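# Lower the held gear onto its shaft, meshed with neighbours

## Task

The left gripper starts out holding a gear a little above the top end of a shaft. Slide the gear onto that shaft until it sits fully down and is not tilted relative to the shaft, with its teeth engaged with both neighbouring gears. Forcing or wedging the gear with too much push counts as failure.

## Robot and tools

Robot: two six-joint arms, left_arm and right_arm, each ending in a two-finger parallel gripper with a camera on its wrist. The left arm is on the +y side of the table. In this task the left gripper already holds the gear; the right arm can usually stay where it is.

Frames: the scene frame has its origin at table-top height, midway between the arms, with +x pointing out over the table, +y toward the left arm and +z up. Calibrated bases in the scene frame: left_arm at (-0.002, +0.346, -0.010) m, right_arm at (+0.001, -0.273, -0.005) m, both almost unrotated. Each arm's reported end_effector_position (metres) and end_effector_quat_wxyz are given in that arm's own base frame, not the scene frame, and may be off by a few centimetres. The gripper's fingers point along its +z axis and close along its y axis; end_effector_position is the point between the finger pads, just behind the tips. Fixed cameras and the table use the scene frame.

Joint order in every row and every result list, per arm: waist, shoulder, elbow, wrist pitch, wrist yaw, wrist roll. Stated ranges in radians: waist -2.618 to 3.054, shoulder 0.000 to 3.142, elbow 0.000 to 3.142, wrist pitch -1.571 to 1.571, wrist yaw -1.571 to 1.571, wrist roll -2.094 to 2.094. Real limits may differ by up to 0.059 rad.

A row is always 14 plain numbers covering both arms: left arm's six absolute joint angles (radians) then its opening, followed by the right arm's six angles and opening. These are target angles, not offsets. Opening is an absolute command from -1 (closed) to +1 (open); pad gap is roughly 87 mm at +1, 69 at +0.5, 43 at 0, 18 at -0.5, 0 at -1. To keep an arm or gripper unchanged, repeat its current "Joint targets" and its current opening command; writing 0 for an opening is a real command to half-close.

Tools:
- execute_actions(actions, cameras): actions is a list of actions; each action is a list of up to 15 rows, one per 1/30 s step, the last row repeated if fewer are given. Each joint's target is kept within 0.339 rad (waist, shoulder, elbow) or 2.2 rad (wrist joints) of its measured angle per step, and targets that would move the gripper more than 200 mm are scaled back. Targets well beyond a joint range are refused. An empty actions list returns full state and all camera images.
- move(target, speed, blend, opening_speed, blocking, cameras): target is one 14-number row or a list of up to 15 rows, absolute joint angles as above; joints interpolate together, so the gripper follows a curve, not a line. speed is rad/s for the joint with farthest to go, 0.01 to 12.57, default 0.5, one value or one per target. blend (rad) rounds corners between listed targets; 0 stops at each. opening_speed (per second on the -1..+1 scale, at least 0.2) ramps the opening. blocking=false returns after about 0.5 s while motion continues. The result adds a "move:" line: done, off_target, moving, held or fault, with limits=held if steps were withheld.
- wait(seconds 0 to 10, cameras): lets time pass holding the last command.
- stop(cameras): brakes a running move.
- zoom_image(camera, region): camera is cam_low, cam_left_wrist or cam_right_wrist; region [x0, y0, x1, y1] in pixels of the 672x504 image, at most 504 each way.
- read_manual(section): licence texts only.
- finished_scene(scene): ends the scene (scene number 1 to 3); irreversible. Make no other call in the same reply after ending scene 1.

Cameras: cam_low is fixed on a beam behind the arms; the two wrist cameras ride on the hands. All images are 672x504. Calibration data is approximate.

Result lines: Joint positions and Joint velocities (per arm, six joints then gripper motor 0 closed to 1 open), Joint torques (six per arm, positive toward larger angle, with offsets; first three wrap at ±28 N m), Joint targets (what joints are currently being driven to), Tool commands, grip_measured (finger reading on the -1..+1 scale). "joint sent to its limit" means a joint was clipped at its end. "joint command not followed" means the clearance check altered targets. MOTOR HOT warns near 75 °C; OVER-TEMPERATURE FAULT at 90 °C folds that arm away for the rest of the scene.

Holding the gear: keep the left opening about 0.04 below the grip_measured reading taken at contact; do not open while the gear is moving or high above the shaft, or it drops.

Suggested approach: check alignment with cam_low and cam_left_wrist (zoom in), correct small lateral offsets, keep the gripper axis parallel to the shaft, then lower in small steps at low speed, watching torques and off_target results for signs of binding. If it jams, lift slightly, rotate the wrist roll a little to find tooth mesh, and retry rather than pushing. Once seated, open the gripper gently and raise the hand clear, then confirm the gear stays put.

Avoid: fast or forceful contact, pressing the gear down hard, letting anything fall or leave the table, the two arms or grippers touching each other, hitting the bar, plate and rail near the bases (up to about 3 cm above the table), loading the wrist-camera cables, long outstretched holds that heat motors, and any arm stop.

Each tool is called after "Call:" in YAML: its name, and indented under it one key for each argument.

## Session

Call:
execute_actions:
  actions: []

Scene clock: 0.00 s.
left_arm: end_effector_position=(+0.2812, -0.1467, +0.1214) grip_measured=-0.521 end_effector_quat_wxyz=(-0.005, +0.857, +0.516, +0.004) | right_arm: end_effector_position=(+0.3825, +0.0000, +0.3604) grip_measured=+0.968 end_effector_quat_wxyz=(+0.707, +0.000, +0.707, +0.000)
Joint positions: left_arm=[-0.618 1.756 1.506 -1.326 -0.011 1.441 0.239] | right_arm=[0 1.047 1.047 0 0 0 0.984]
Joint velocities: within noise
Joint torques (N m): no reading
Motor temperatures (°C): left_arm=[27 34 39 37 23 27 25] | right_arm=[24 39 37 27 28 25 25]
Heat: left arm: 39 °C; right arm: 39 °C.
Joint targets: left_arm=[-0.618 1.748 1.511 -1.331 -0.014 1.441] | right_arm=[-0.001 1.048 1.056 0.002 0.001 0.000]
Tool commands: left_gripper/opening=-1.0 right_gripper/opening=+1.0

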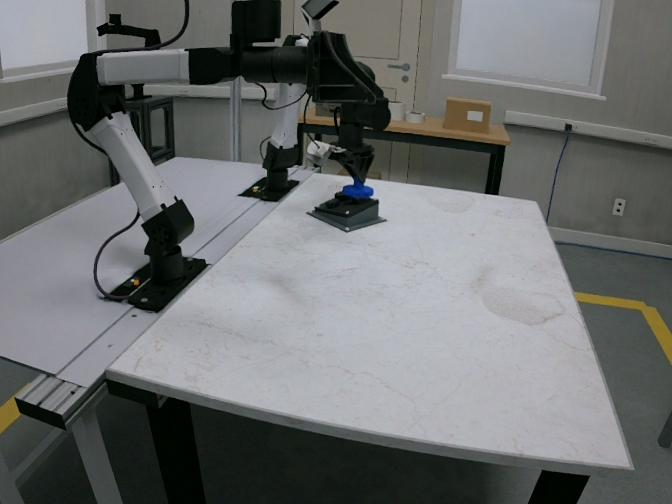

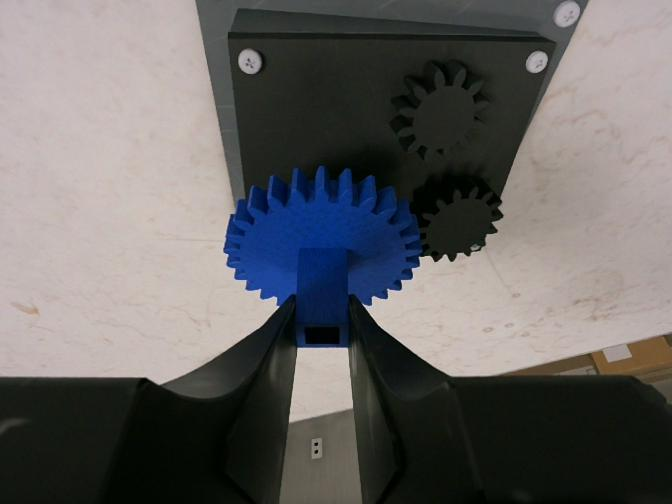

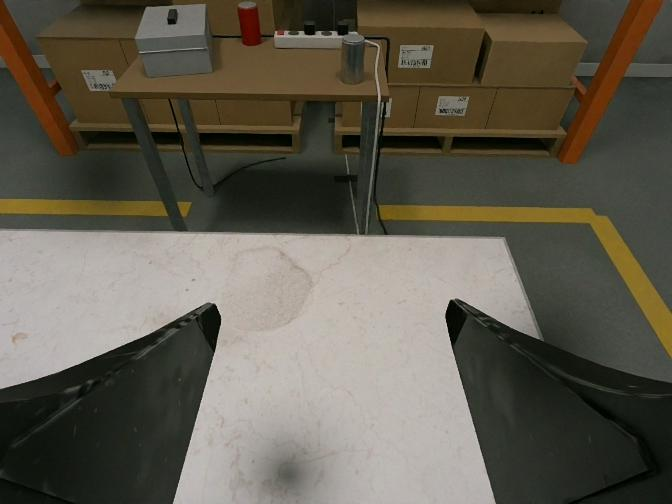

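Call:
zoom_image:
  camera: "cam_low"
  region: [280, 100, 420, 240]

Call:
zoom_image:
  camera: "cam_left_wrist"
  region: [200, 20, 600, 360]

Scaled by 3.600 from the camera's 672x504 image, which has a finer 960x720 frame.

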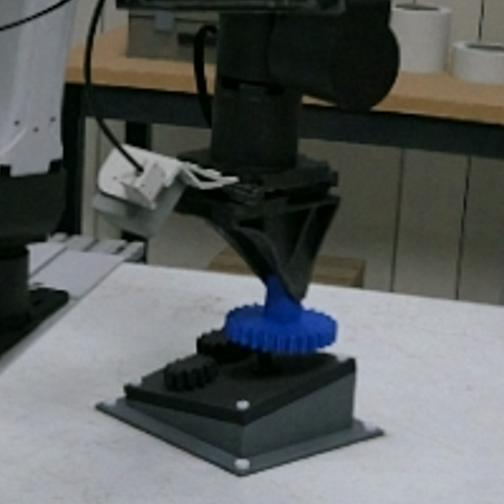

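Scaled by 1.260 from the camera's 672x504 image, which has a finer 960x720 frame.

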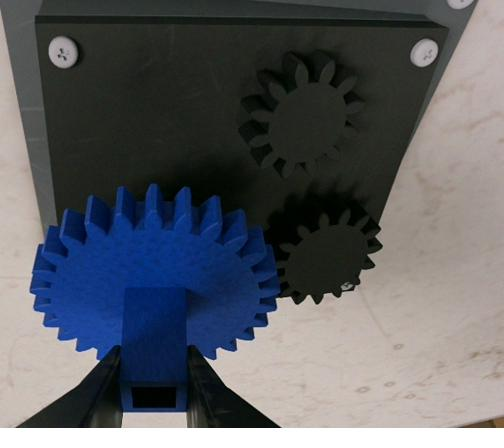

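Call:
move:
  target: [-0.618, 1.748, 1.511, -1.331, -0.014, 1.441, -1, 0.356, 2.34, 1.256, 1.084, -1.215, 1.57, 0]
  speed: 1.0
  cameras: ["all"]

Scene clock: 5.10 s.
left_arm: end_effector_position=(+0.2812, -0.1467, +0.1214) grip_measured=-0.521 end_effector_quat_wxyz=(-0.005, +0.857, +0.516, +0.004) | right_arm: end_effector_position=(+0.3715, +0.3307, +0.1046) grip_measured=+0.000 end_effector_quat_wxyz=(-0.010, +0.015, +0.713, +0.701)
Joint positions: left_arm=[-0.618 1.756 1.506 -1.326 -0.011 1.441 0.239] | right_arm=[0.36 2.341 1.229 1.064 -1.204 1.561 0.5]
Joint torques (N m): left_arm=[-0.01 -8.21 5.78 0.4 -0.05 -0.03] | right_arm=[-0.53 -11.45 7.64 1.74 -0.22 0.07]
Heat: left arm: 40 °C; right arm: 40 °C.
Joint targets: left_arm=[-0.618 1.748 1.511 -1.331 -0.014 1.441] | right_arm=[0.356 2.340 1.256 1.084 -1.215 1.570]
move: done
camera_calibration:
cam_right_wrist: T_world_to_cam=[[-0.058109, -0.0238477, -0.998025, 0.132996], [-0.663965, -0.745628, 0.0564753, 0.512886], [-0.745502, 0.665936, 0.0274937, 0.197936], [0, 0, 0, 1]] pos_world=[0.495828, 0.253781, 0.098326]

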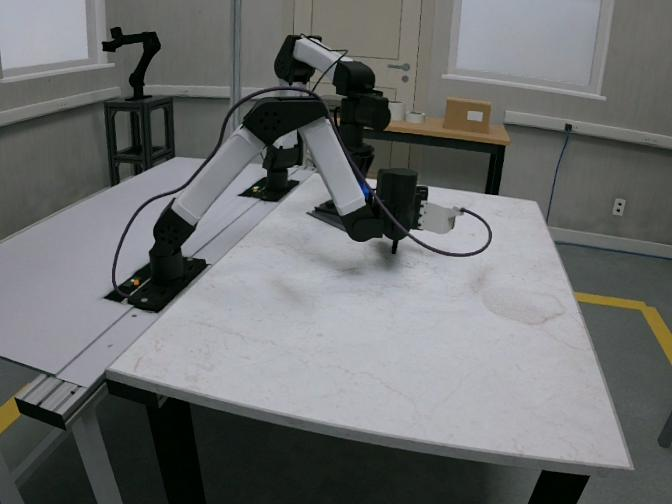

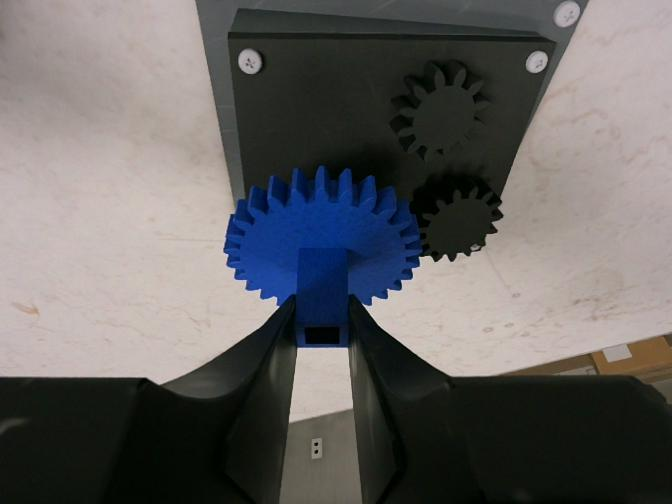

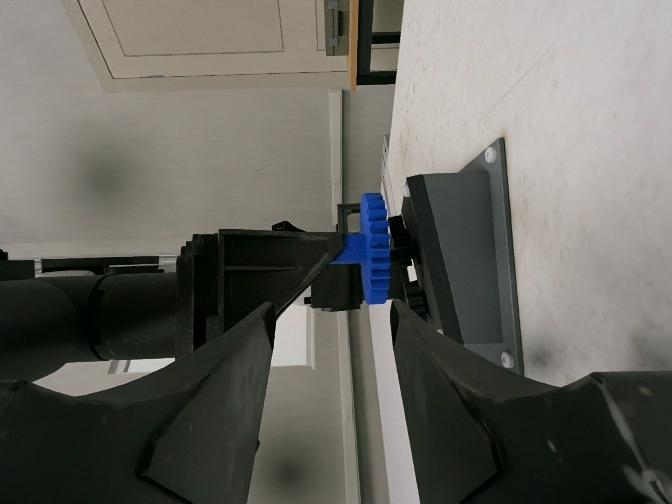

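Great view. Zoom.

Call:
zoom_image:
  camera: "cam_right_wrist"
  region: [320, 120, 540, 380]

Call:
zoom_image:
  camera: "cam_right_wrist"
  region: [340, 180, 440, 320]

Scaled by 1.938 from the camera's 672x504 image, which has a finer 960x720 frame.

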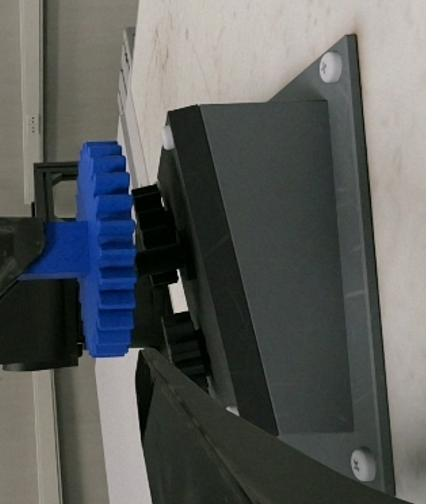

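Scaled by 3.600 from the camera's 672x504 image, which has a finer 960x720 frame.

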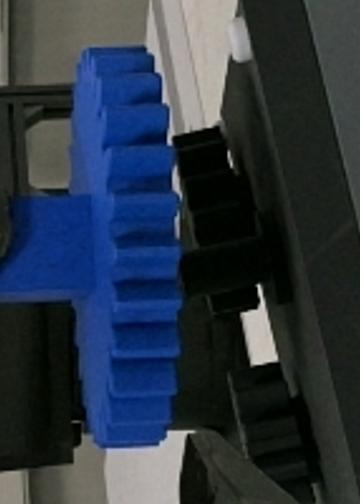

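Call:
zoom_image:
  camera: "cam_left_wrist"
  region: [190, 0, 350, 120]

Call:
zoom_image:
  camera: "cam_left_wrist"
  region: [440, 0, 600, 120]

Call:
zoom_image:
  camera: "cam_left_wrist"
  region: [370, 40, 530, 280]

Scaled by 3.150 from the camera's 672x504 image, which has a finer 960x720 frame.

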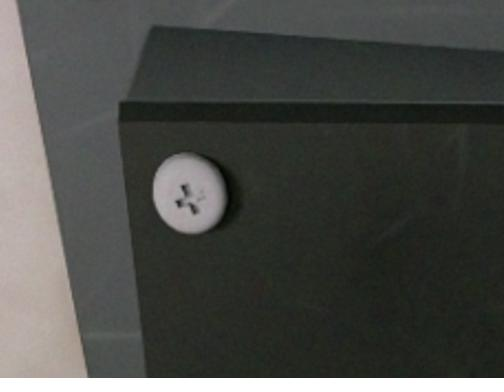

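Scaled by 3.150 from the camera's 672x504 image, which has a finer 960x720 frame.

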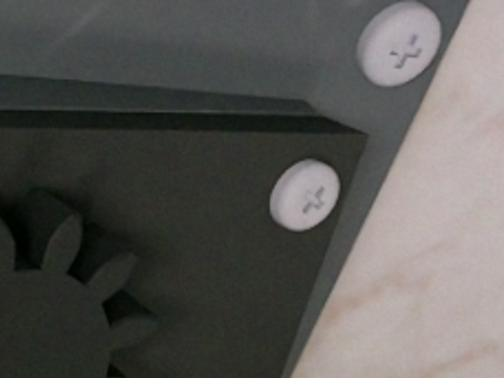

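Scaled by 2.100 from the camera's 672x504 image, which has a finer 960x720 frame.

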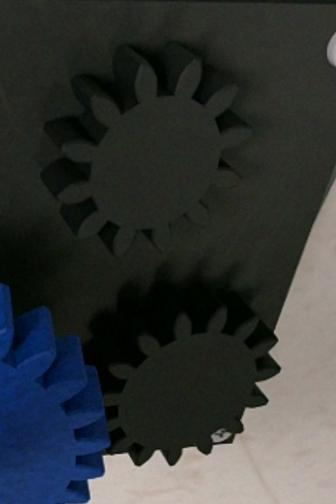

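Call:
zoom_image:
  camera: "cam_right_wrist"
  region: [355, 200, 425, 290]

Scaled by 5.600 from the camera's 672x504 image, which has a finer 960x720 frame.

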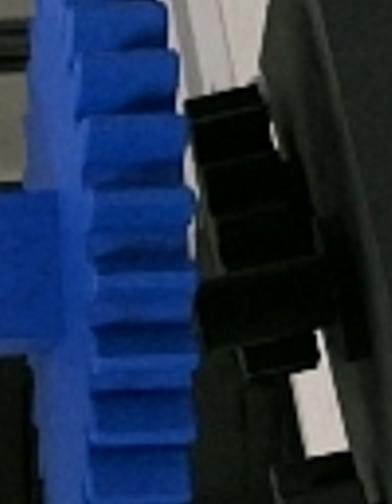

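Call:
move:
  target:
    - [-0.618, 1.752, 1.615, -1.431, -0.014, 1.441, -1, 0.356, 2.34, 1.256, 1.084, -1.215, 1.57, 0]
    - [-0.777, 1.627, 1.355, -1.197, -0.212, 1.288, -1, 0.356, 2.34, 1.256, 1.084, -1.215, 1.57, 0]
  speed: 0.4
  blend: 0.03
  cameras: ["cam_right_wrist","cam_left_wrist"]

Call:
zoom_image:
  camera: "cam_right_wrist"
  region: [330, 170, 450, 310]

Call:
zoom_image:
  camera: "cam_left_wrist"
  region: [200, 20, 600, 360]

Scene clock: 13.03 s.
left_arm: end_effector_position=(+0.2676, -0.1572, +0.1253) grip_measured=-0.521 end_effector_quat_wxyz=(+0.010, +0.853, +0.511, +0.106) | right_arm: end_effector_position=(+0.3715, +0.3307, +0.1047) grip_measured=+0.000 end_effector_quat_wxyz=(-0.010, +0.015, +0.713, +0.701)
Joint positions: left_arm=[-0.772 1.657 1.366 -1.204 -0.199 1.297 0.239] | right_arm=[0.36 2.341 1.229 1.064 -1.204 1.562 0.5]
Joint torques (N m): left_arm=[-0.44 -9.22 4.64 0.7 -0.25 -0.14] | right_arm=[-0.54 -11.45 7.64 1.71 -0.19 0.02]
Motor temperatures (°C): left_arm=[27 39 41 36 23 26 25] | right_arm=[23 45 39 30 27 25 25]
Heat: left arm: 41 °C; right arm: 45 °C.
Joint targets: left_arm=[-0.777 1.627 1.355 -1.197 -0.212 1.288] | right_arm=[0.356 2.340 1.256 1.084 -1.215 1.570]
move: done
camera_calibration:
cam_left_wrist: T_world_to_cam=[[-0.875226, 0.464026, -0.136601, 0.318213], [0.121321, 0.483954, 0.866643, -0.0450004], [0.468253, 0.741935, -0.479865, 0.195513], [0, 0, 0, 1]] pos_world=[0.192418, -0.270939, 0.176287]
cam_right_wrist: T_world_to_cam=[[-0.0584787, -0.0236554, -0.998008, 0.133129], [-0.663991, -0.745596, 0.0565795, 0.512881], [-0.74545, 0.665978, 0.0278946, 0.19786], [0, 0, 0, 1]] pos_world=[0.495828, 0.253781, 0.0983265]
Images, in order (width x height): cam_left_wrist 672x504, cam_right_wrist 672x504.

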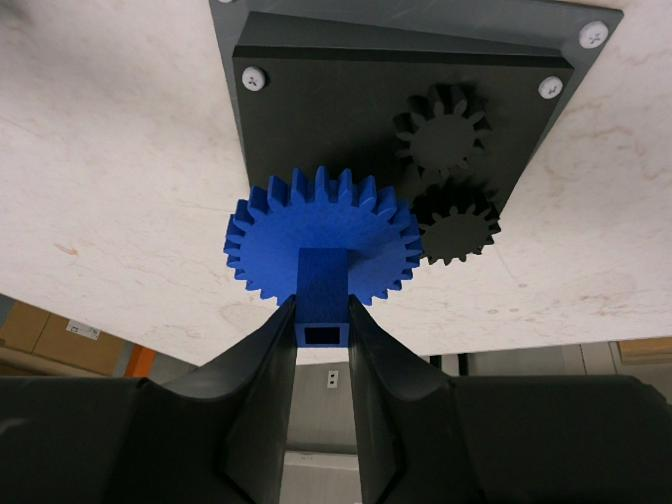

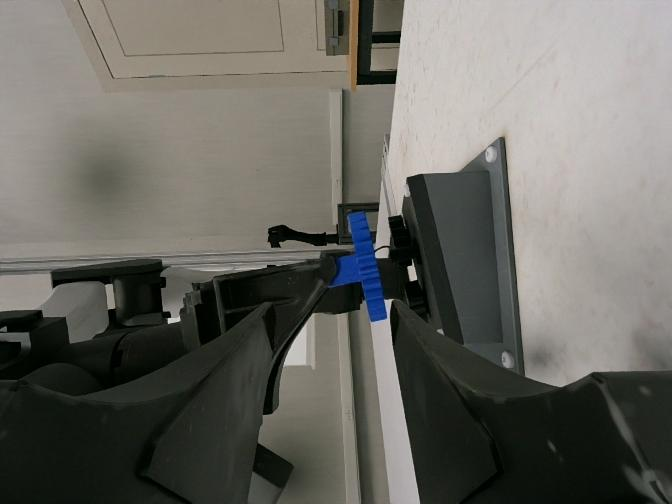

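Scaled by 3.600 from the camera's 672x504 image, which has a finer 960x720 frame.

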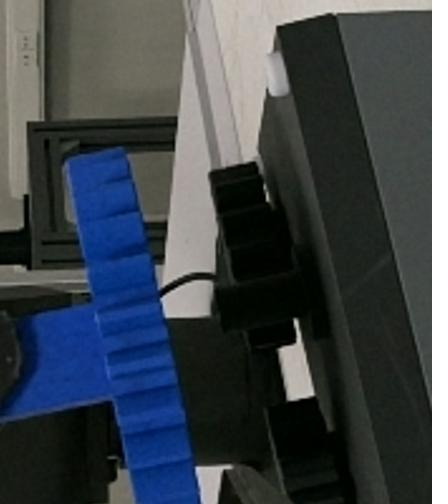

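Scaled by 1.260 from the camera's 672x504 image, which has a finer 960x720 frame.

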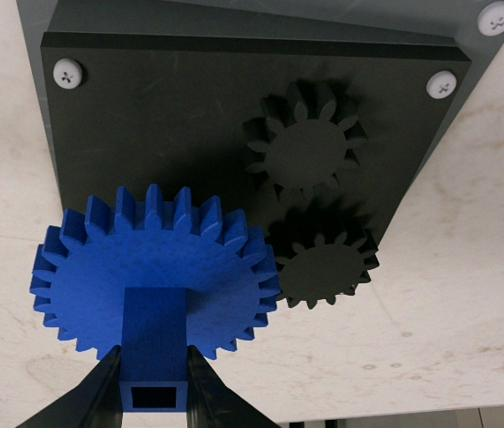

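Call:
zoom_image:
  camera: "cam_right_wrist"
  region: [345, 200, 435, 330]

Call:
zoom_image:
  camera: "cam_left_wrist"
  region: [370, 60, 530, 280]

Scaled by 3.877 from the camera's 672x504 image, which has a finer 960x720 frame.

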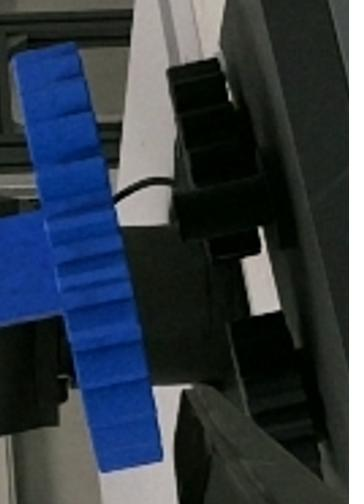

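Scaled by 2.291 from the camera's 672x504 image, which has a finer 960x720 frame.

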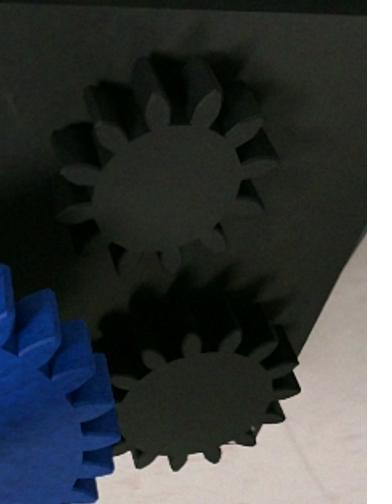

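Call:
move:
  target: [-0.777, 1.663, 1.7145, -1.521, -0.212, 1.288, -1, 0.356, 2.34, 1.256, 1.084, -1.215, 1.57, 0]
  speed: 0.4
  cameras: ["cam_right_wrist","cam_left_wrist"]

Call:
zoom_image:
  camera: "cam_left_wrist"
  region: [200, 80, 560, 360]

Call:
zoom_image:
  camera: "cam_right_wrist"
  region: [330, 130, 550, 380]

Scene clock: 16.33 s.
left_arm: end_effector_position=(+0.2661, -0.1556, +0.2080) grip_measured=-0.521 end_effector_quat_wxyz=(+0.025, +0.851, +0.512, +0.110) | right_arm: end_effector_position=(+0.3715, +0.3307, +0.1047) grip_measured=+0.000 end_effector_quat_wxyz=(-0.010, +0.015, +0.713, +0.701)
Joint positions: left_arm=[-0.772 1.657 1.696 -1.504 -0.2 1.297 0.239] | right_arm=[0.36 2.341 1.229 1.064 -1.204 1.562 0.5]
Joint torques (N m): left_arm=[-0.43 -6.06 6.82 0.53 -0.24 -0.15] | right_arm=[-0.54 -11.45 7.62 1.72 -0.19 0.02]
Heat: left arm: 41 °C; right arm: 47 °C.
Joint targets: left_arm=[-0.777 1.663 1.715 -1.521 -0.212 1.288] | right_arm=[0.356 2.340 1.256 1.084 -1.215 1.570]
move: done
camera_calibration:
cam_left_wrist: T_world_to_cam=[[-0.872078, 0.460456, -0.16571, 0.332141], [0.102012, 0.502234, 0.858694, -0.10754], [0.478616, 0.731944, -0.484959, 0.231478], [0, 0, 0, 1]] pos_world=[0.189834, -0.268355, 0.259641]
cam_right_wrist: T_world_to_cam=[[-0.0584787, -0.0236554, -0.998008, 0.133129], [-0.663991, -0.745596, 0.0565795, 0.512881], [-0.74545, 0.665978, 0.0278946, 0.19786], [0, 0, 0, 1]] pos_world=[0.495828, 0.253781, 0.0983265]
Images, in order (width x height): cam_left_wrist 672x504, cam_right_wrist 672x504.

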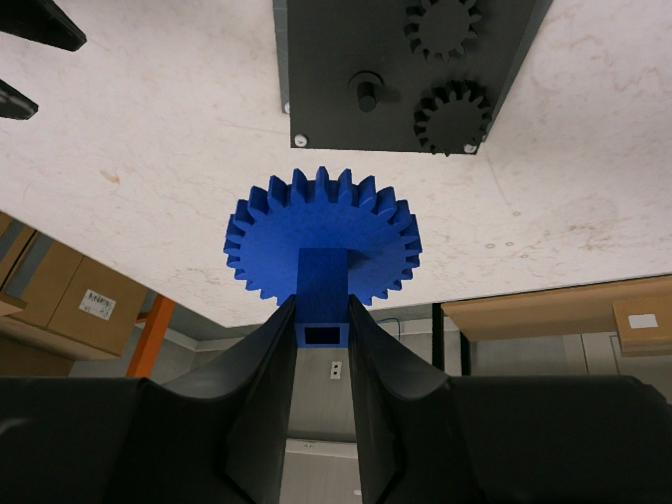

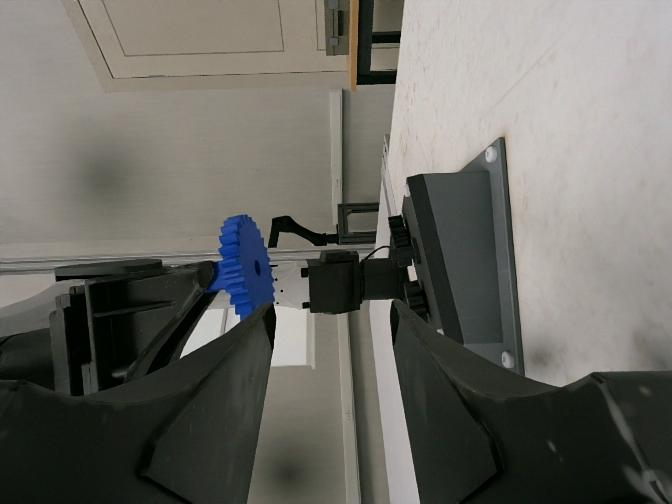

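Scaled by 1.400 from the camera's 672x504 image, which has a finer 960x720 frame.

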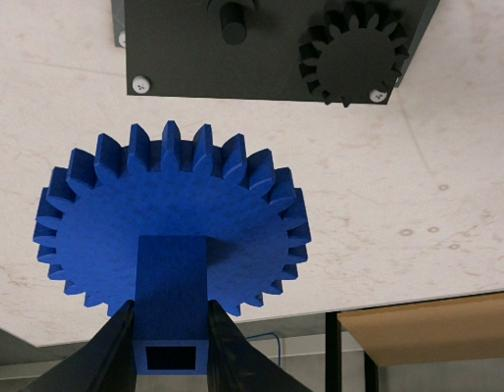

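Scaled by 2.016 from the camera's 672x504 image, which has a finer 960x720 frame.

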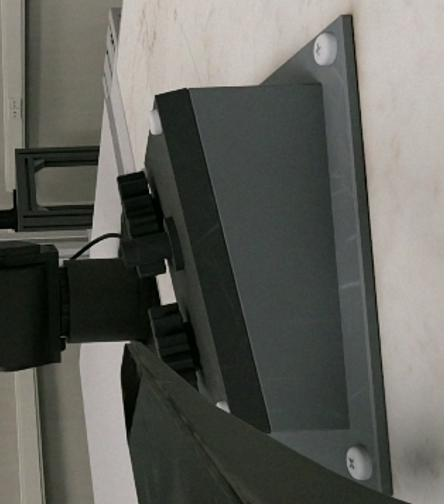

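Call:
zoom_image:
  camera: "cam_left_wrist"
  region: [280, 0, 560, 160]

Call:
zoom_image:
  camera: "cam_right_wrist"
  region: [370, 200, 450, 330]

Call:
zoom_image:
  camera: "cam_right_wrist"
  region: [200, 200, 300, 330]

Scaled by 1.800 from the camera's 672x504 image, which has a finer 960x720 frame.

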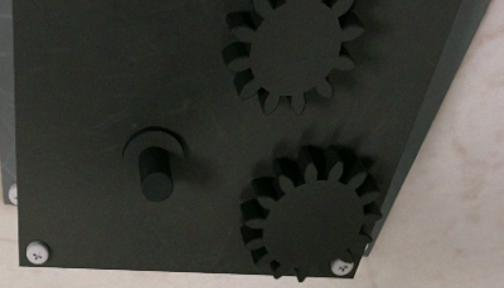

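Scaled by 3.877 from the camera's 672x504 image, which has a finer 960x720 frame.

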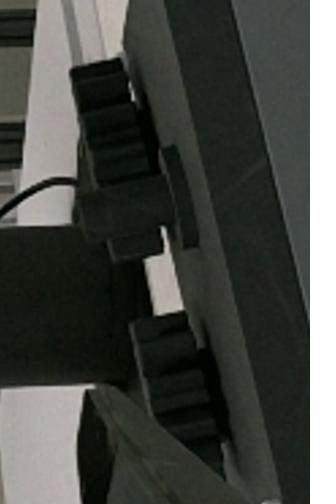

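Scaled by 3.877 from the camera's 672x504 image, which has a finer 960x720 frame.

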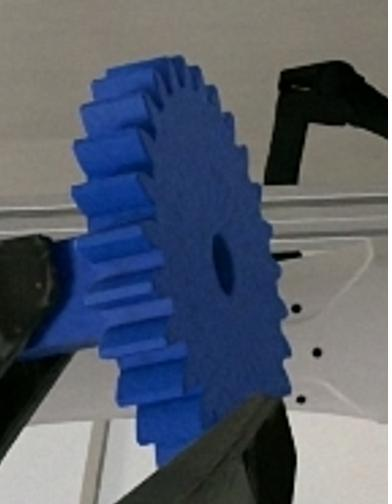

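Call:
move:
  target: [-0.772, 1.575, 1.295, -1.180, -0.221, 1.279, -1, 0.356, 2.34, 1.256, 1.084, -1.215, 1.57, 0]
  speed: 0.4
  cameras: ["cam_right_wrist","cam_left_wrist"]

Call:
zoom_image:
  camera: "cam_left_wrist"
  region: [360, 60, 520, 280]

Call:
zoom_image:
  camera: "cam_right_wrist"
  region: [330, 190, 430, 320]

Scene clock: 19.90 s.
left_arm: end_effector_position=(+0.2597, -0.1475, +0.1241) grip_measured=-0.521 end_effector_quat_wxyz=(+0.012, +0.850, +0.515, +0.111) | right_arm: end_effector_position=(+0.3715, +0.3307, +0.1047) grip_measured=+0.000 end_effector_quat_wxyz=(-0.010, +0.015, +0.713, +0.701)
Joint positions: left_arm=[-0.772 1.607 1.305 -1.187 -0.209 1.288 0.239] | right_arm=[0.36 2.341 1.229 1.064 -1.204 1.562 0.5]
Joint torques (N m): left_arm=[0.05 -8.87 4.77 0.7 -0.25 -0.15] | right_arm=[-0.55 -11.47 7.64 1.72 -0.19 0.02]
Heat: left arm: 42 °C; right arm: 49 °C.
Joint targets: left_arm=[-0.772 1.575 1.295 -1.180 -0.221 1.279] | right_arm=[0.356 2.340 1.256 1.084 -1.215 1.570]
move: done
camera_calibration:
cam_left_wrist: T_world_to_cam=[[-0.878023, 0.455639, -0.14652, 0.30736], [0.106597, 0.484606, 0.868213, -0.043859], [0.466596, 0.746693, -0.474065, 0.191864], [0, 0, 0, 1]] pos_world=[0.185021, -0.262054, 0.174069]
cam_right_wrist: T_world_to_cam=[[-0.0584787, -0.0236554, -0.998008, 0.133129], [-0.663991, -0.745596, 0.0565795, 0.512881], [-0.74545, 0.665978, 0.0278946, 0.19786], [0, 0, 0, 1]] pos_world=[0.495828, 0.253781, 0.0983265]
Images, in order (width x height): cam_left_wrist 672x504, cam_right_wrist 672x504.

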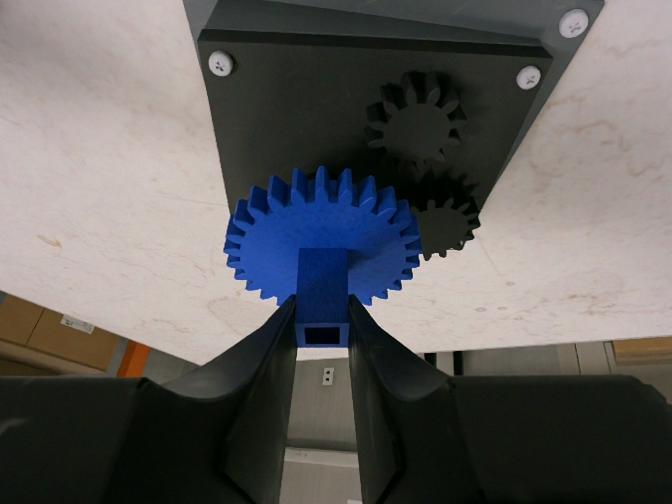

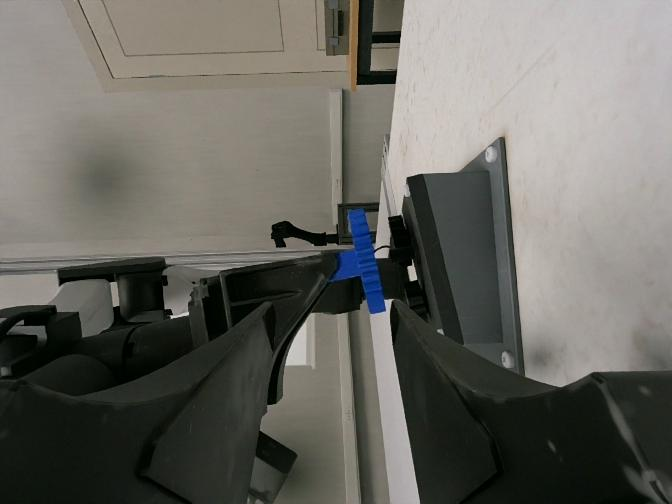

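Scaled by 2.291 from the camera's 672x504 image, which has a finer 960x720 frame.

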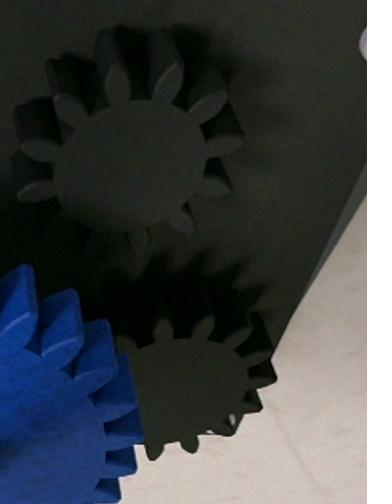

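Scaled by 3.877 from the camera's 672x504 image, which has a finer 960x720 frame.

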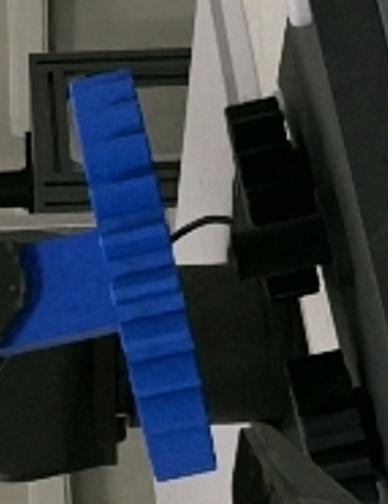

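Call:
move:
  target: [-0.736, 1.548, 1.239, -1.115, -0.167, 1.328, -1, 0.356, 2.34, 1.256, 1.084, -1.215, 1.57, 0]
  speed: 0.2
  cameras: ["cam_right_wrist","cam_left_wrist"]

Call:
zoom_image:
  camera: "cam_left_wrist"
  region: [360, 80, 500, 270]

Call:
zoom_image:
  camera: "cam_right_wrist"
  region: [340, 190, 430, 320]

Scene clock: 22.20 s.
left_arm: end_effector_position=(+0.2622, -0.1453, +0.1164) grip_measured=-0.521 end_effector_quat_wxyz=(+0.034, +0.849, +0.517, +0.100) | right_arm: end_effector_position=(+0.3715, +0.3307, +0.1047) grip_measured=+0.000 end_effector_quat_wxyz=(-0.010, +0.015, +0.713, +0.701)
Joint positions: left_arm=[-0.741 1.576 1.25 -1.123 -0.173 1.316 0.239] | right_arm=[0.36 2.341 1.229 1.064 -1.204 1.562 0.5]
Joint torques (N m): left_arm=[0.51 -8.36 4.71 0.78 -0.07 0.07] | right_arm=[-0.53 -11.45 7.65 1.71 -0.19 0.02]
Motor temperatures (°C): left_arm=[27 40 42 36 23 26 26] | right_arm=[23 50 40 30 27 24 25]
Heat: left arm: 42 °C; right arm: 50 °C.
Joint targets: left_arm=[-0.736 1.548 1.239 -1.115 -0.167 1.328] | right_arm=[0.356 2.340 1.256 1.084 -1.215 1.570]
move: done
camera_calibration:
cam_left_wrist: T_world_to_cam=[[-0.87742, 0.448308, -0.170748, 0.309084], [0.104271, 0.525643, 0.844291, -0.0291297], [0.468255, 0.722993, -0.507955, 0.185391], [0, 0, 0, 1]] pos_world=[0.187424, -0.257289, 0.171539]
cam_right_wrist: T_world_to_cam=[[-0.0584787, -0.0236554, -0.998008, 0.133129], [-0.663991, -0.745596, 0.0565795, 0.512881], [-0.74545, 0.665978, 0.0278946, 0.19786], [0, 0, 0, 1]] pos_world=[0.495828, 0.253781, 0.0983265]
Images, in order (width x height): cam_left_wrist 672x504, cam_right_wrist 672x504.

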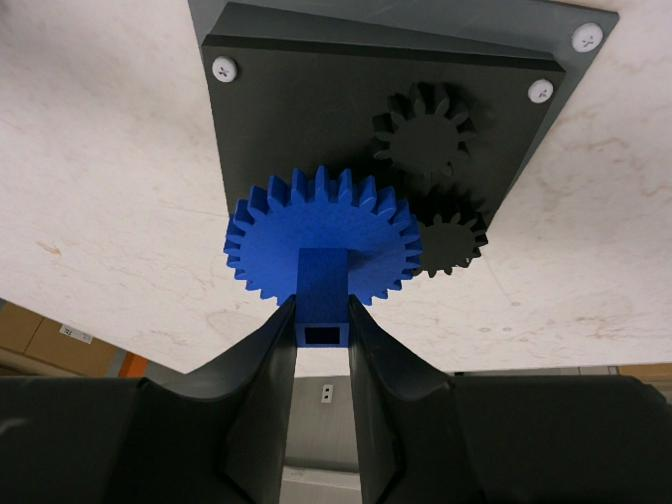

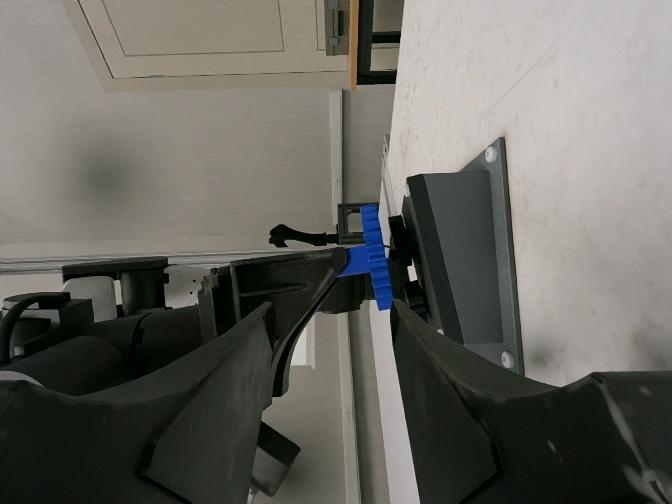

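Scaled by 2.653 from the camera's 672x504 image, which has a finer 960x720 frame.

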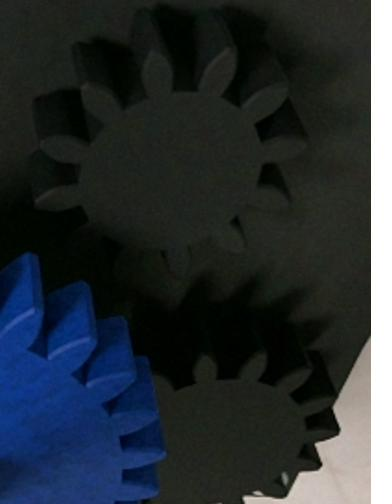

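Scaled by 3.877 from the camera's 672x504 image, which has a finer 960x720 frame.

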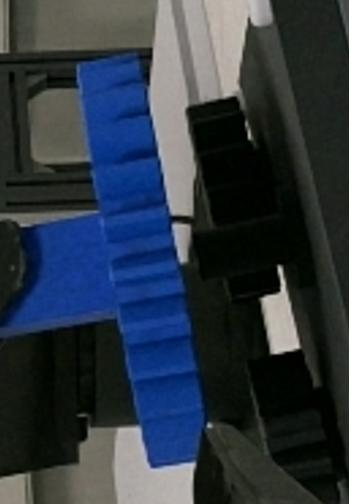

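Call:
move:
  target: [-0.736, 1.549, 1.225, -1.0995, -0.167, 1.328, -1, 0.356, 2.34, 1.256, 1.084, -1.215, 1.57, 0]
  speed: 0.05
  cameras: ["cam_right_wrist","cam_left_wrist"]

Call:
zoom_image:
  camera: "cam_left_wrist"
  region: [360, 80, 500, 290]

Call:
zoom_image:
  camera: "cam_right_wrist"
  region: [340, 190, 430, 320]

Scene clock: 24.13 s.
left_arm: end_effector_position=(+0.2622, -0.1454, +0.1128) grip_measured=-0.521 end_effector_quat_wxyz=(+0.034, +0.849, +0.517, +0.100) | right_arm: end_effector_position=(+0.3715, +0.3307, +0.1047) grip_measured=+0.000 end_effector_quat_wxyz=(-0.010, +0.015, +0.713, +0.701)
Joint positions: left_arm=[-0.741 1.576 1.236 -1.107 -0.172 1.317 0.239] | right_arm=[0.36 2.341 1.229 1.064 -1.204 1.562 0.5]
Joint torques (N m): left_arm=[0.53 -8.28 4.68 0.8 -0.06 0.08] | right_arm=[-0.54 -11.45 7.65 1.72 -0.19 0.02]
Heat: left arm: 42 °C; right arm: 51 °C.
Joint targets: left_arm=[-0.736 1.549 1.225 -1.099 -0.167 1.328] | right_arm=[0.356 2.340 1.256 1.084 -1.215 1.570]
move: done
camera_calibration:
cam_left_wrist: T_world_to_cam=[[-0.877095, 0.448447, -0.172048, 0.308565], [0.103785, 0.526678, 0.843706, -0.0258438], [0.468971, 0.722154, -0.508488, 0.183377], [0, 0, 0, 1]] pos_world=[0.187325, -0.25719, 0.168137]
cam_right_wrist: T_world_to_cam=[[-0.0584787, -0.0236554, -0.998008, 0.133129], [-0.663991, -0.745596, 0.0565795, 0.512881], [-0.74545, 0.665978, 0.0278946, 0.19786], [0, 0, 0, 1]] pos_world=[0.495828, 0.253781, 0.0983265]
Images, in order (width x height): cam_left_wrist 672x504, cam_right_wrist 672x504.

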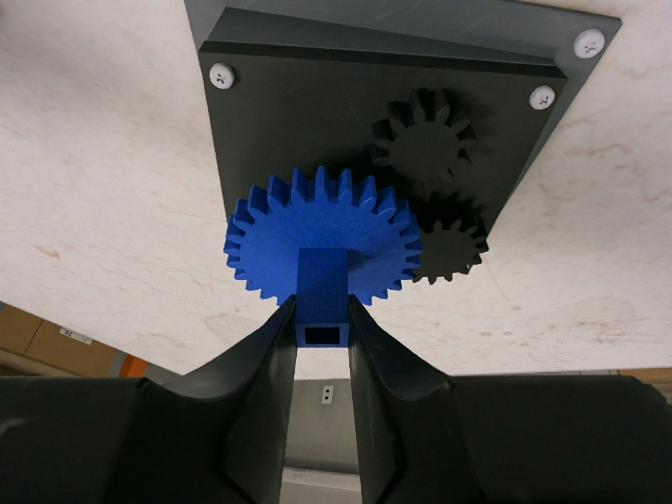

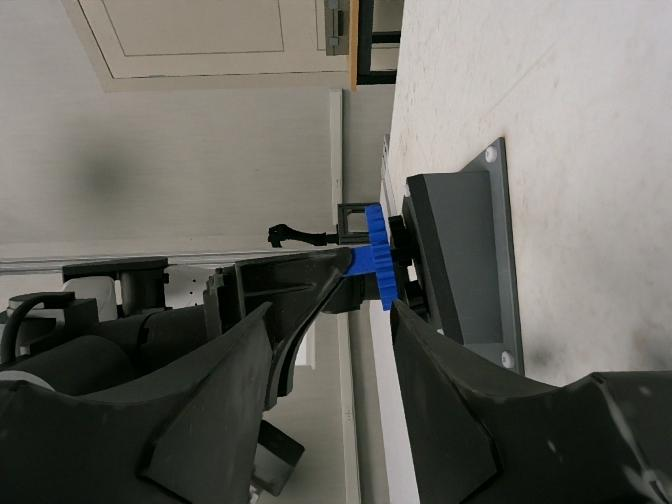

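Scaled by 2.400 from the camera's 672x504 image, which has a finer 960x720 frame.

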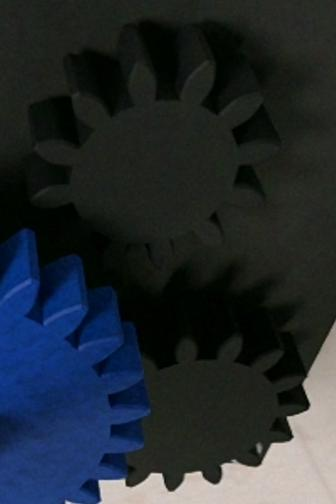

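Scaled by 3.877 from the camera's 672x504 image, which has a finer 960x720 frame.

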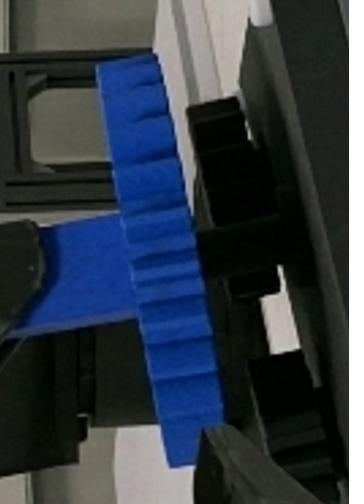

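Call:
move:
  target: [-0.735, 1.551, 1.219, -1.0915, -0.167, 1.328, -1, 0.356, 2.34, 1.256, 1.084, -1.215, 1.57, 0]
  speed: 0.05

Call:
move:
  target: [-0.734, 1.553, 1.213, -1.084, -0.167, 1.328, -1, 0.356, 2.34, 1.256, 1.084, -1.215, 1.57, 0]
  speed: 0.05
  cameras: ["cam_right_wrist","cam_left_wrist"]

Call:
zoom_image:
  camera: "cam_left_wrist"
  region: [360, 80, 500, 290]

Call:
zoom_image:
  camera: "cam_right_wrist"
  region: [340, 190, 430, 320]

Scene clock: 25.23 s.
left_arm: end_effector_position=(+0.2623, -0.1455, +0.1113) grip_measured=-0.521 end_effector_quat_wxyz=(+0.035, +0.849, +0.517, +0.100) | right_arm: end_effector_position=(+0.3715, +0.3307, +0.1047) grip_measured=+0.000 end_effector_quat_wxyz=(-0.010, +0.015, +0.713, +0.701)
Joint positions: left_arm=[-0.741 1.576 1.23 -1.1 -0.172 1.317 0.239] | right_arm=[0.36 2.341 1.229 1.064 -1.204 1.562 0.5]
Joint torques (N m): left_arm=[0.62 -8.13 4.71 0.79 -0.07 0.08] | right_arm=[-0.54 -11.47 7.64 1.71 -0.19 0.02]
Heat: left arm: 42 °C; right arm: 51 °C.
Joint targets: left_arm=[-0.735 1.551 1.219 -1.092 -0.167 1.328] | right_arm=[0.356 2.340 1.256 1.084 -1.215 1.570]
move: done

Scene clock: 25.93 s.
left_arm: end_effector_position=(+0.2624, -0.1457, +0.1099) grip_measured=-0.521 end_effector_quat_wxyz=(+0.036, +0.849, +0.517, +0.100) | right_arm: end_effector_position=(+0.3715, +0.3307, +0.1047) grip_measured=+0.000 end_effector_quat_wxyz=(-0.010, +0.015, +0.713, +0.701)
Joint positions: left_arm=[-0.741 1.576 1.224 -1.092 -0.172 1.317 0.239] | right_arm=[0.36 2.341 1.229 1.064 -1.204 1.562 0.5]
Joint torques (N m): left_arm=[0.73 -7.98 4.68 0.8 -0.06 0.08] | right_arm=[-0.54 -11.44 7.64 1.71 -0.19 0.02]
Heat: left arm: 42 °C; right arm: 51 °C.
Joint targets: left_arm=[-0.734 1.553 1.213 -1.084 -0.167 1.328] | right_arm=[0.356 2.340 1.256 1.084 -1.215 1.570]
move: done
camera_calibration:
cam_left_wrist: T_world_to_cam=[[-0.876734, 0.448045, -0.174907, 0.308546], [0.10203, 0.528626, 0.842701, -0.0223014], [0.470029, 0.720979, -0.509179, 0.181611], [0, 0, 0, 1]] pos_world=[0.187426, -0.257391, 0.165233]
cam_right_wrist: T_world_to_cam=[[-0.0584787, -0.0236554, -0.998008, 0.133129], [-0.663991, -0.745596, 0.0565795, 0.512881], [-0.74545, 0.665978, 0.0278946, 0.19786], [0, 0, 0, 1]] pos_world=[0.495828, 0.253781, 0.0983265]
Images, in order (width x height): cam_left_wrist 672x504, cam_right_wrist 672x504.

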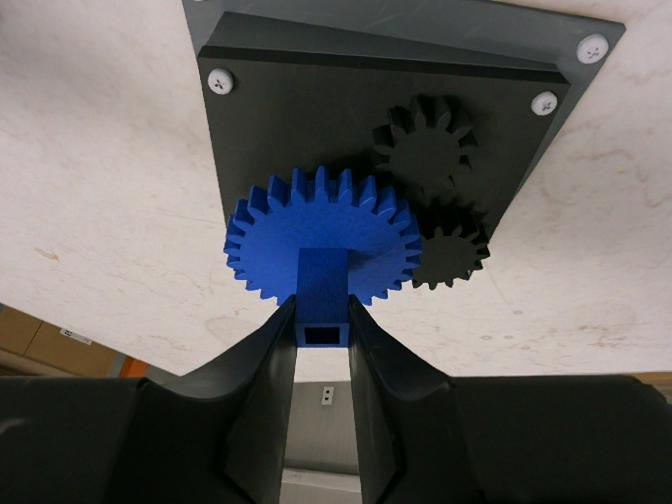

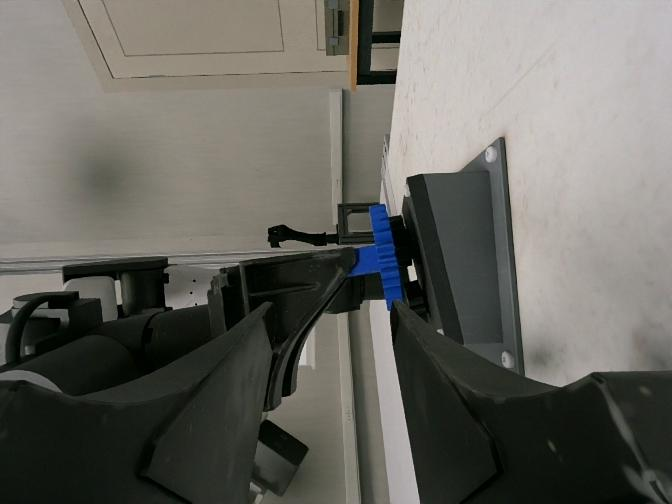

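Scaled by 2.400 from the camera's 672x504 image, which has a finer 960x720 frame.

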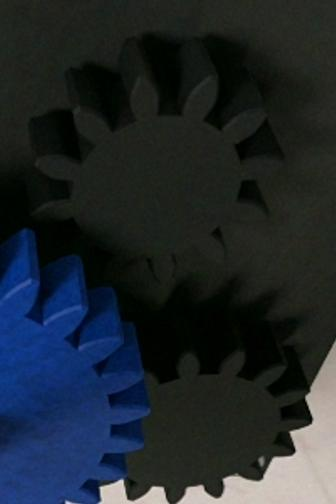

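Scaled by 3.877 from the camera's 672x504 image, which has a finer 960x720 frame.

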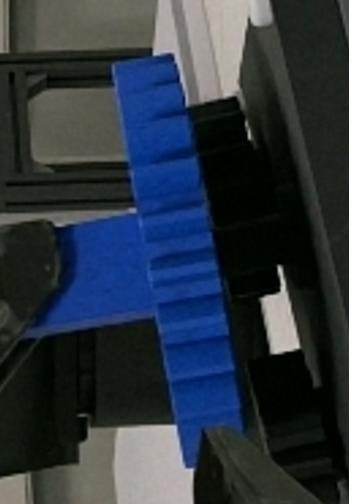

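Call:
move:
  target:
    - [-0.733, 1.555, 1.207, -1.0765, -0.167, 1.328, -1, 0.356, 2.34, 1.256, 1.084, -1.215, 1.57, 0]
    - [-0.732, 1.556, 1.201, -1.069, -0.167, 1.328, -1, 0.356, 2.34, 1.256, 1.084, -1.215, 1.57, 0]
  speed: 0.05
  blend: 0.002
  cameras: ["cam_right_wrist","cam_left_wrist"]

Call:
zoom_image:
  camera: "cam_left_wrist"
  region: [360, 80, 500, 290]

Call:
zoom_image:
  camera: "cam_right_wrist"
  region: [340, 190, 430, 320]

Scene clock: 26.87 s.
left_arm: end_effector_position=(+0.2625, -0.1457, +0.1069) grip_measured=-0.521 end_effector_quat_wxyz=(+0.037, +0.849, +0.517, +0.100) | right_arm: end_effector_position=(+0.3715, +0.3307, +0.1047) grip_measured=+0.000 end_effector_quat_wxyz=(-0.010, +0.015, +0.713, +0.701)
Joint positions: left_arm=[-0.741 1.576 1.212 -1.079 -0.172 1.317 0.239] | right_arm=[0.36 2.341 1.229 1.064 -1.204 1.562 0.5]
Joint torques (N m): left_arm=[0.92 -7.73 4.68 0.83 -0.07 0.08] | right_arm=[-0.54 -11.45 7.62 1.71 -0.19 0.02]
Heat: left arm: 42 °C; right arm: 52 °C.
Joint targets: left_arm=[-0.732 1.556 1.201 -1.069 -0.167 1.328] | right_arm=[0.356 2.340 1.256 1.084 -1.215 1.570]
move: done
camera_calibration:
cam_left_wrist: T_world_to_cam=[[-0.876513, 0.447925, -0.17632, 0.308214], [0.101147, 0.529479, 0.842272, -0.0194849], [0.470632, 0.720427, -0.509401, 0.179966], [0, 0, 0, 1]] pos_world=[0.187427, -0.257392, 0.162431]
cam_right_wrist: T_world_to_cam=[[-0.0584787, -0.0236554, -0.998008, 0.133129], [-0.663991, -0.745596, 0.0565795, 0.512881], [-0.74545, 0.665978, 0.0278946, 0.19786], [0, 0, 0, 1]] pos_world=[0.495828, 0.253781, 0.0983265]
Images, in order (width x height): cam_left_wrist 672x504, cam_right_wrist 672x504.

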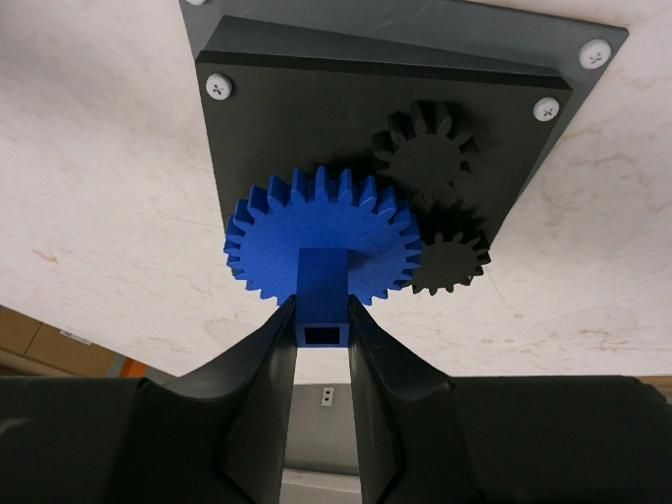

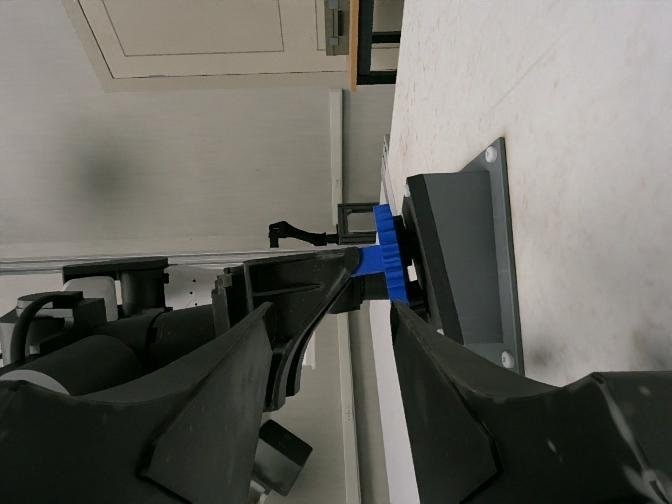

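Scaled by 2.400 from the camera's 672x504 image, which has a finer 960x720 frame.

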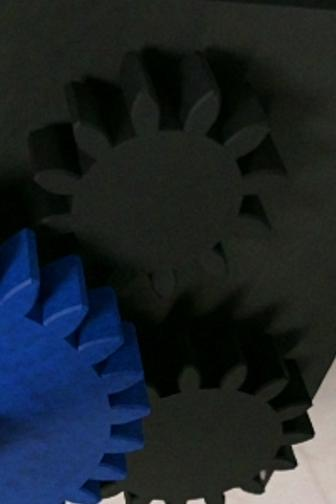

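Scaled by 3.877 from the camera's 672x504 image, which has a finer 960x720 frame.

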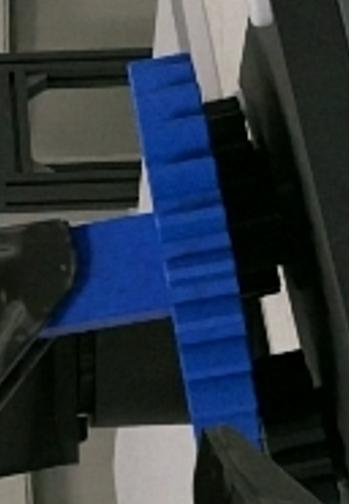

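Call:
move:
  target: [-0.727, 1.570, 1.201, -1.069, -0.167, 1.328, -1, 0.356, 2.34, 1.256, 1.084, -1.215, 1.57, 0]
  speed: 0.05

Scene clock: 27.80 s.
left_arm: end_effector_position=(+0.2635, -0.1438, +0.1069) grip_measured=-0.521 end_effector_quat_wxyz=(+0.036, +0.847, +0.521, +0.100) | right_arm: end_effector_position=(+0.3715, +0.3307, +0.1047) grip_measured=+0.000 end_effector_quat_wxyz=(-0.010, +0.015, +0.713, +0.701)
Joint positions: left_arm=[-0.734 1.576 1.212 -1.079 -0.172 1.317 0.239] | right_arm=[0.36 2.341 1.229 1.064 -1.204 1.562 0.5]
Joint torques (N m): left_arm=[0.72 -6.6 4.67 0.83 -0.06 0.08] | right_arm=[-0.54 -11.44 7.64 1.71 -0.19 0.02]
Heat: left arm: 42 °C; right arm: 52 °C.
Joint targets: left_arm=[-0.727 1.570 1.201 -1.069 -0.167 1.328] | right_arm=[0.356 2.340 1.256 1.084 -1.215 1.570]
move: done


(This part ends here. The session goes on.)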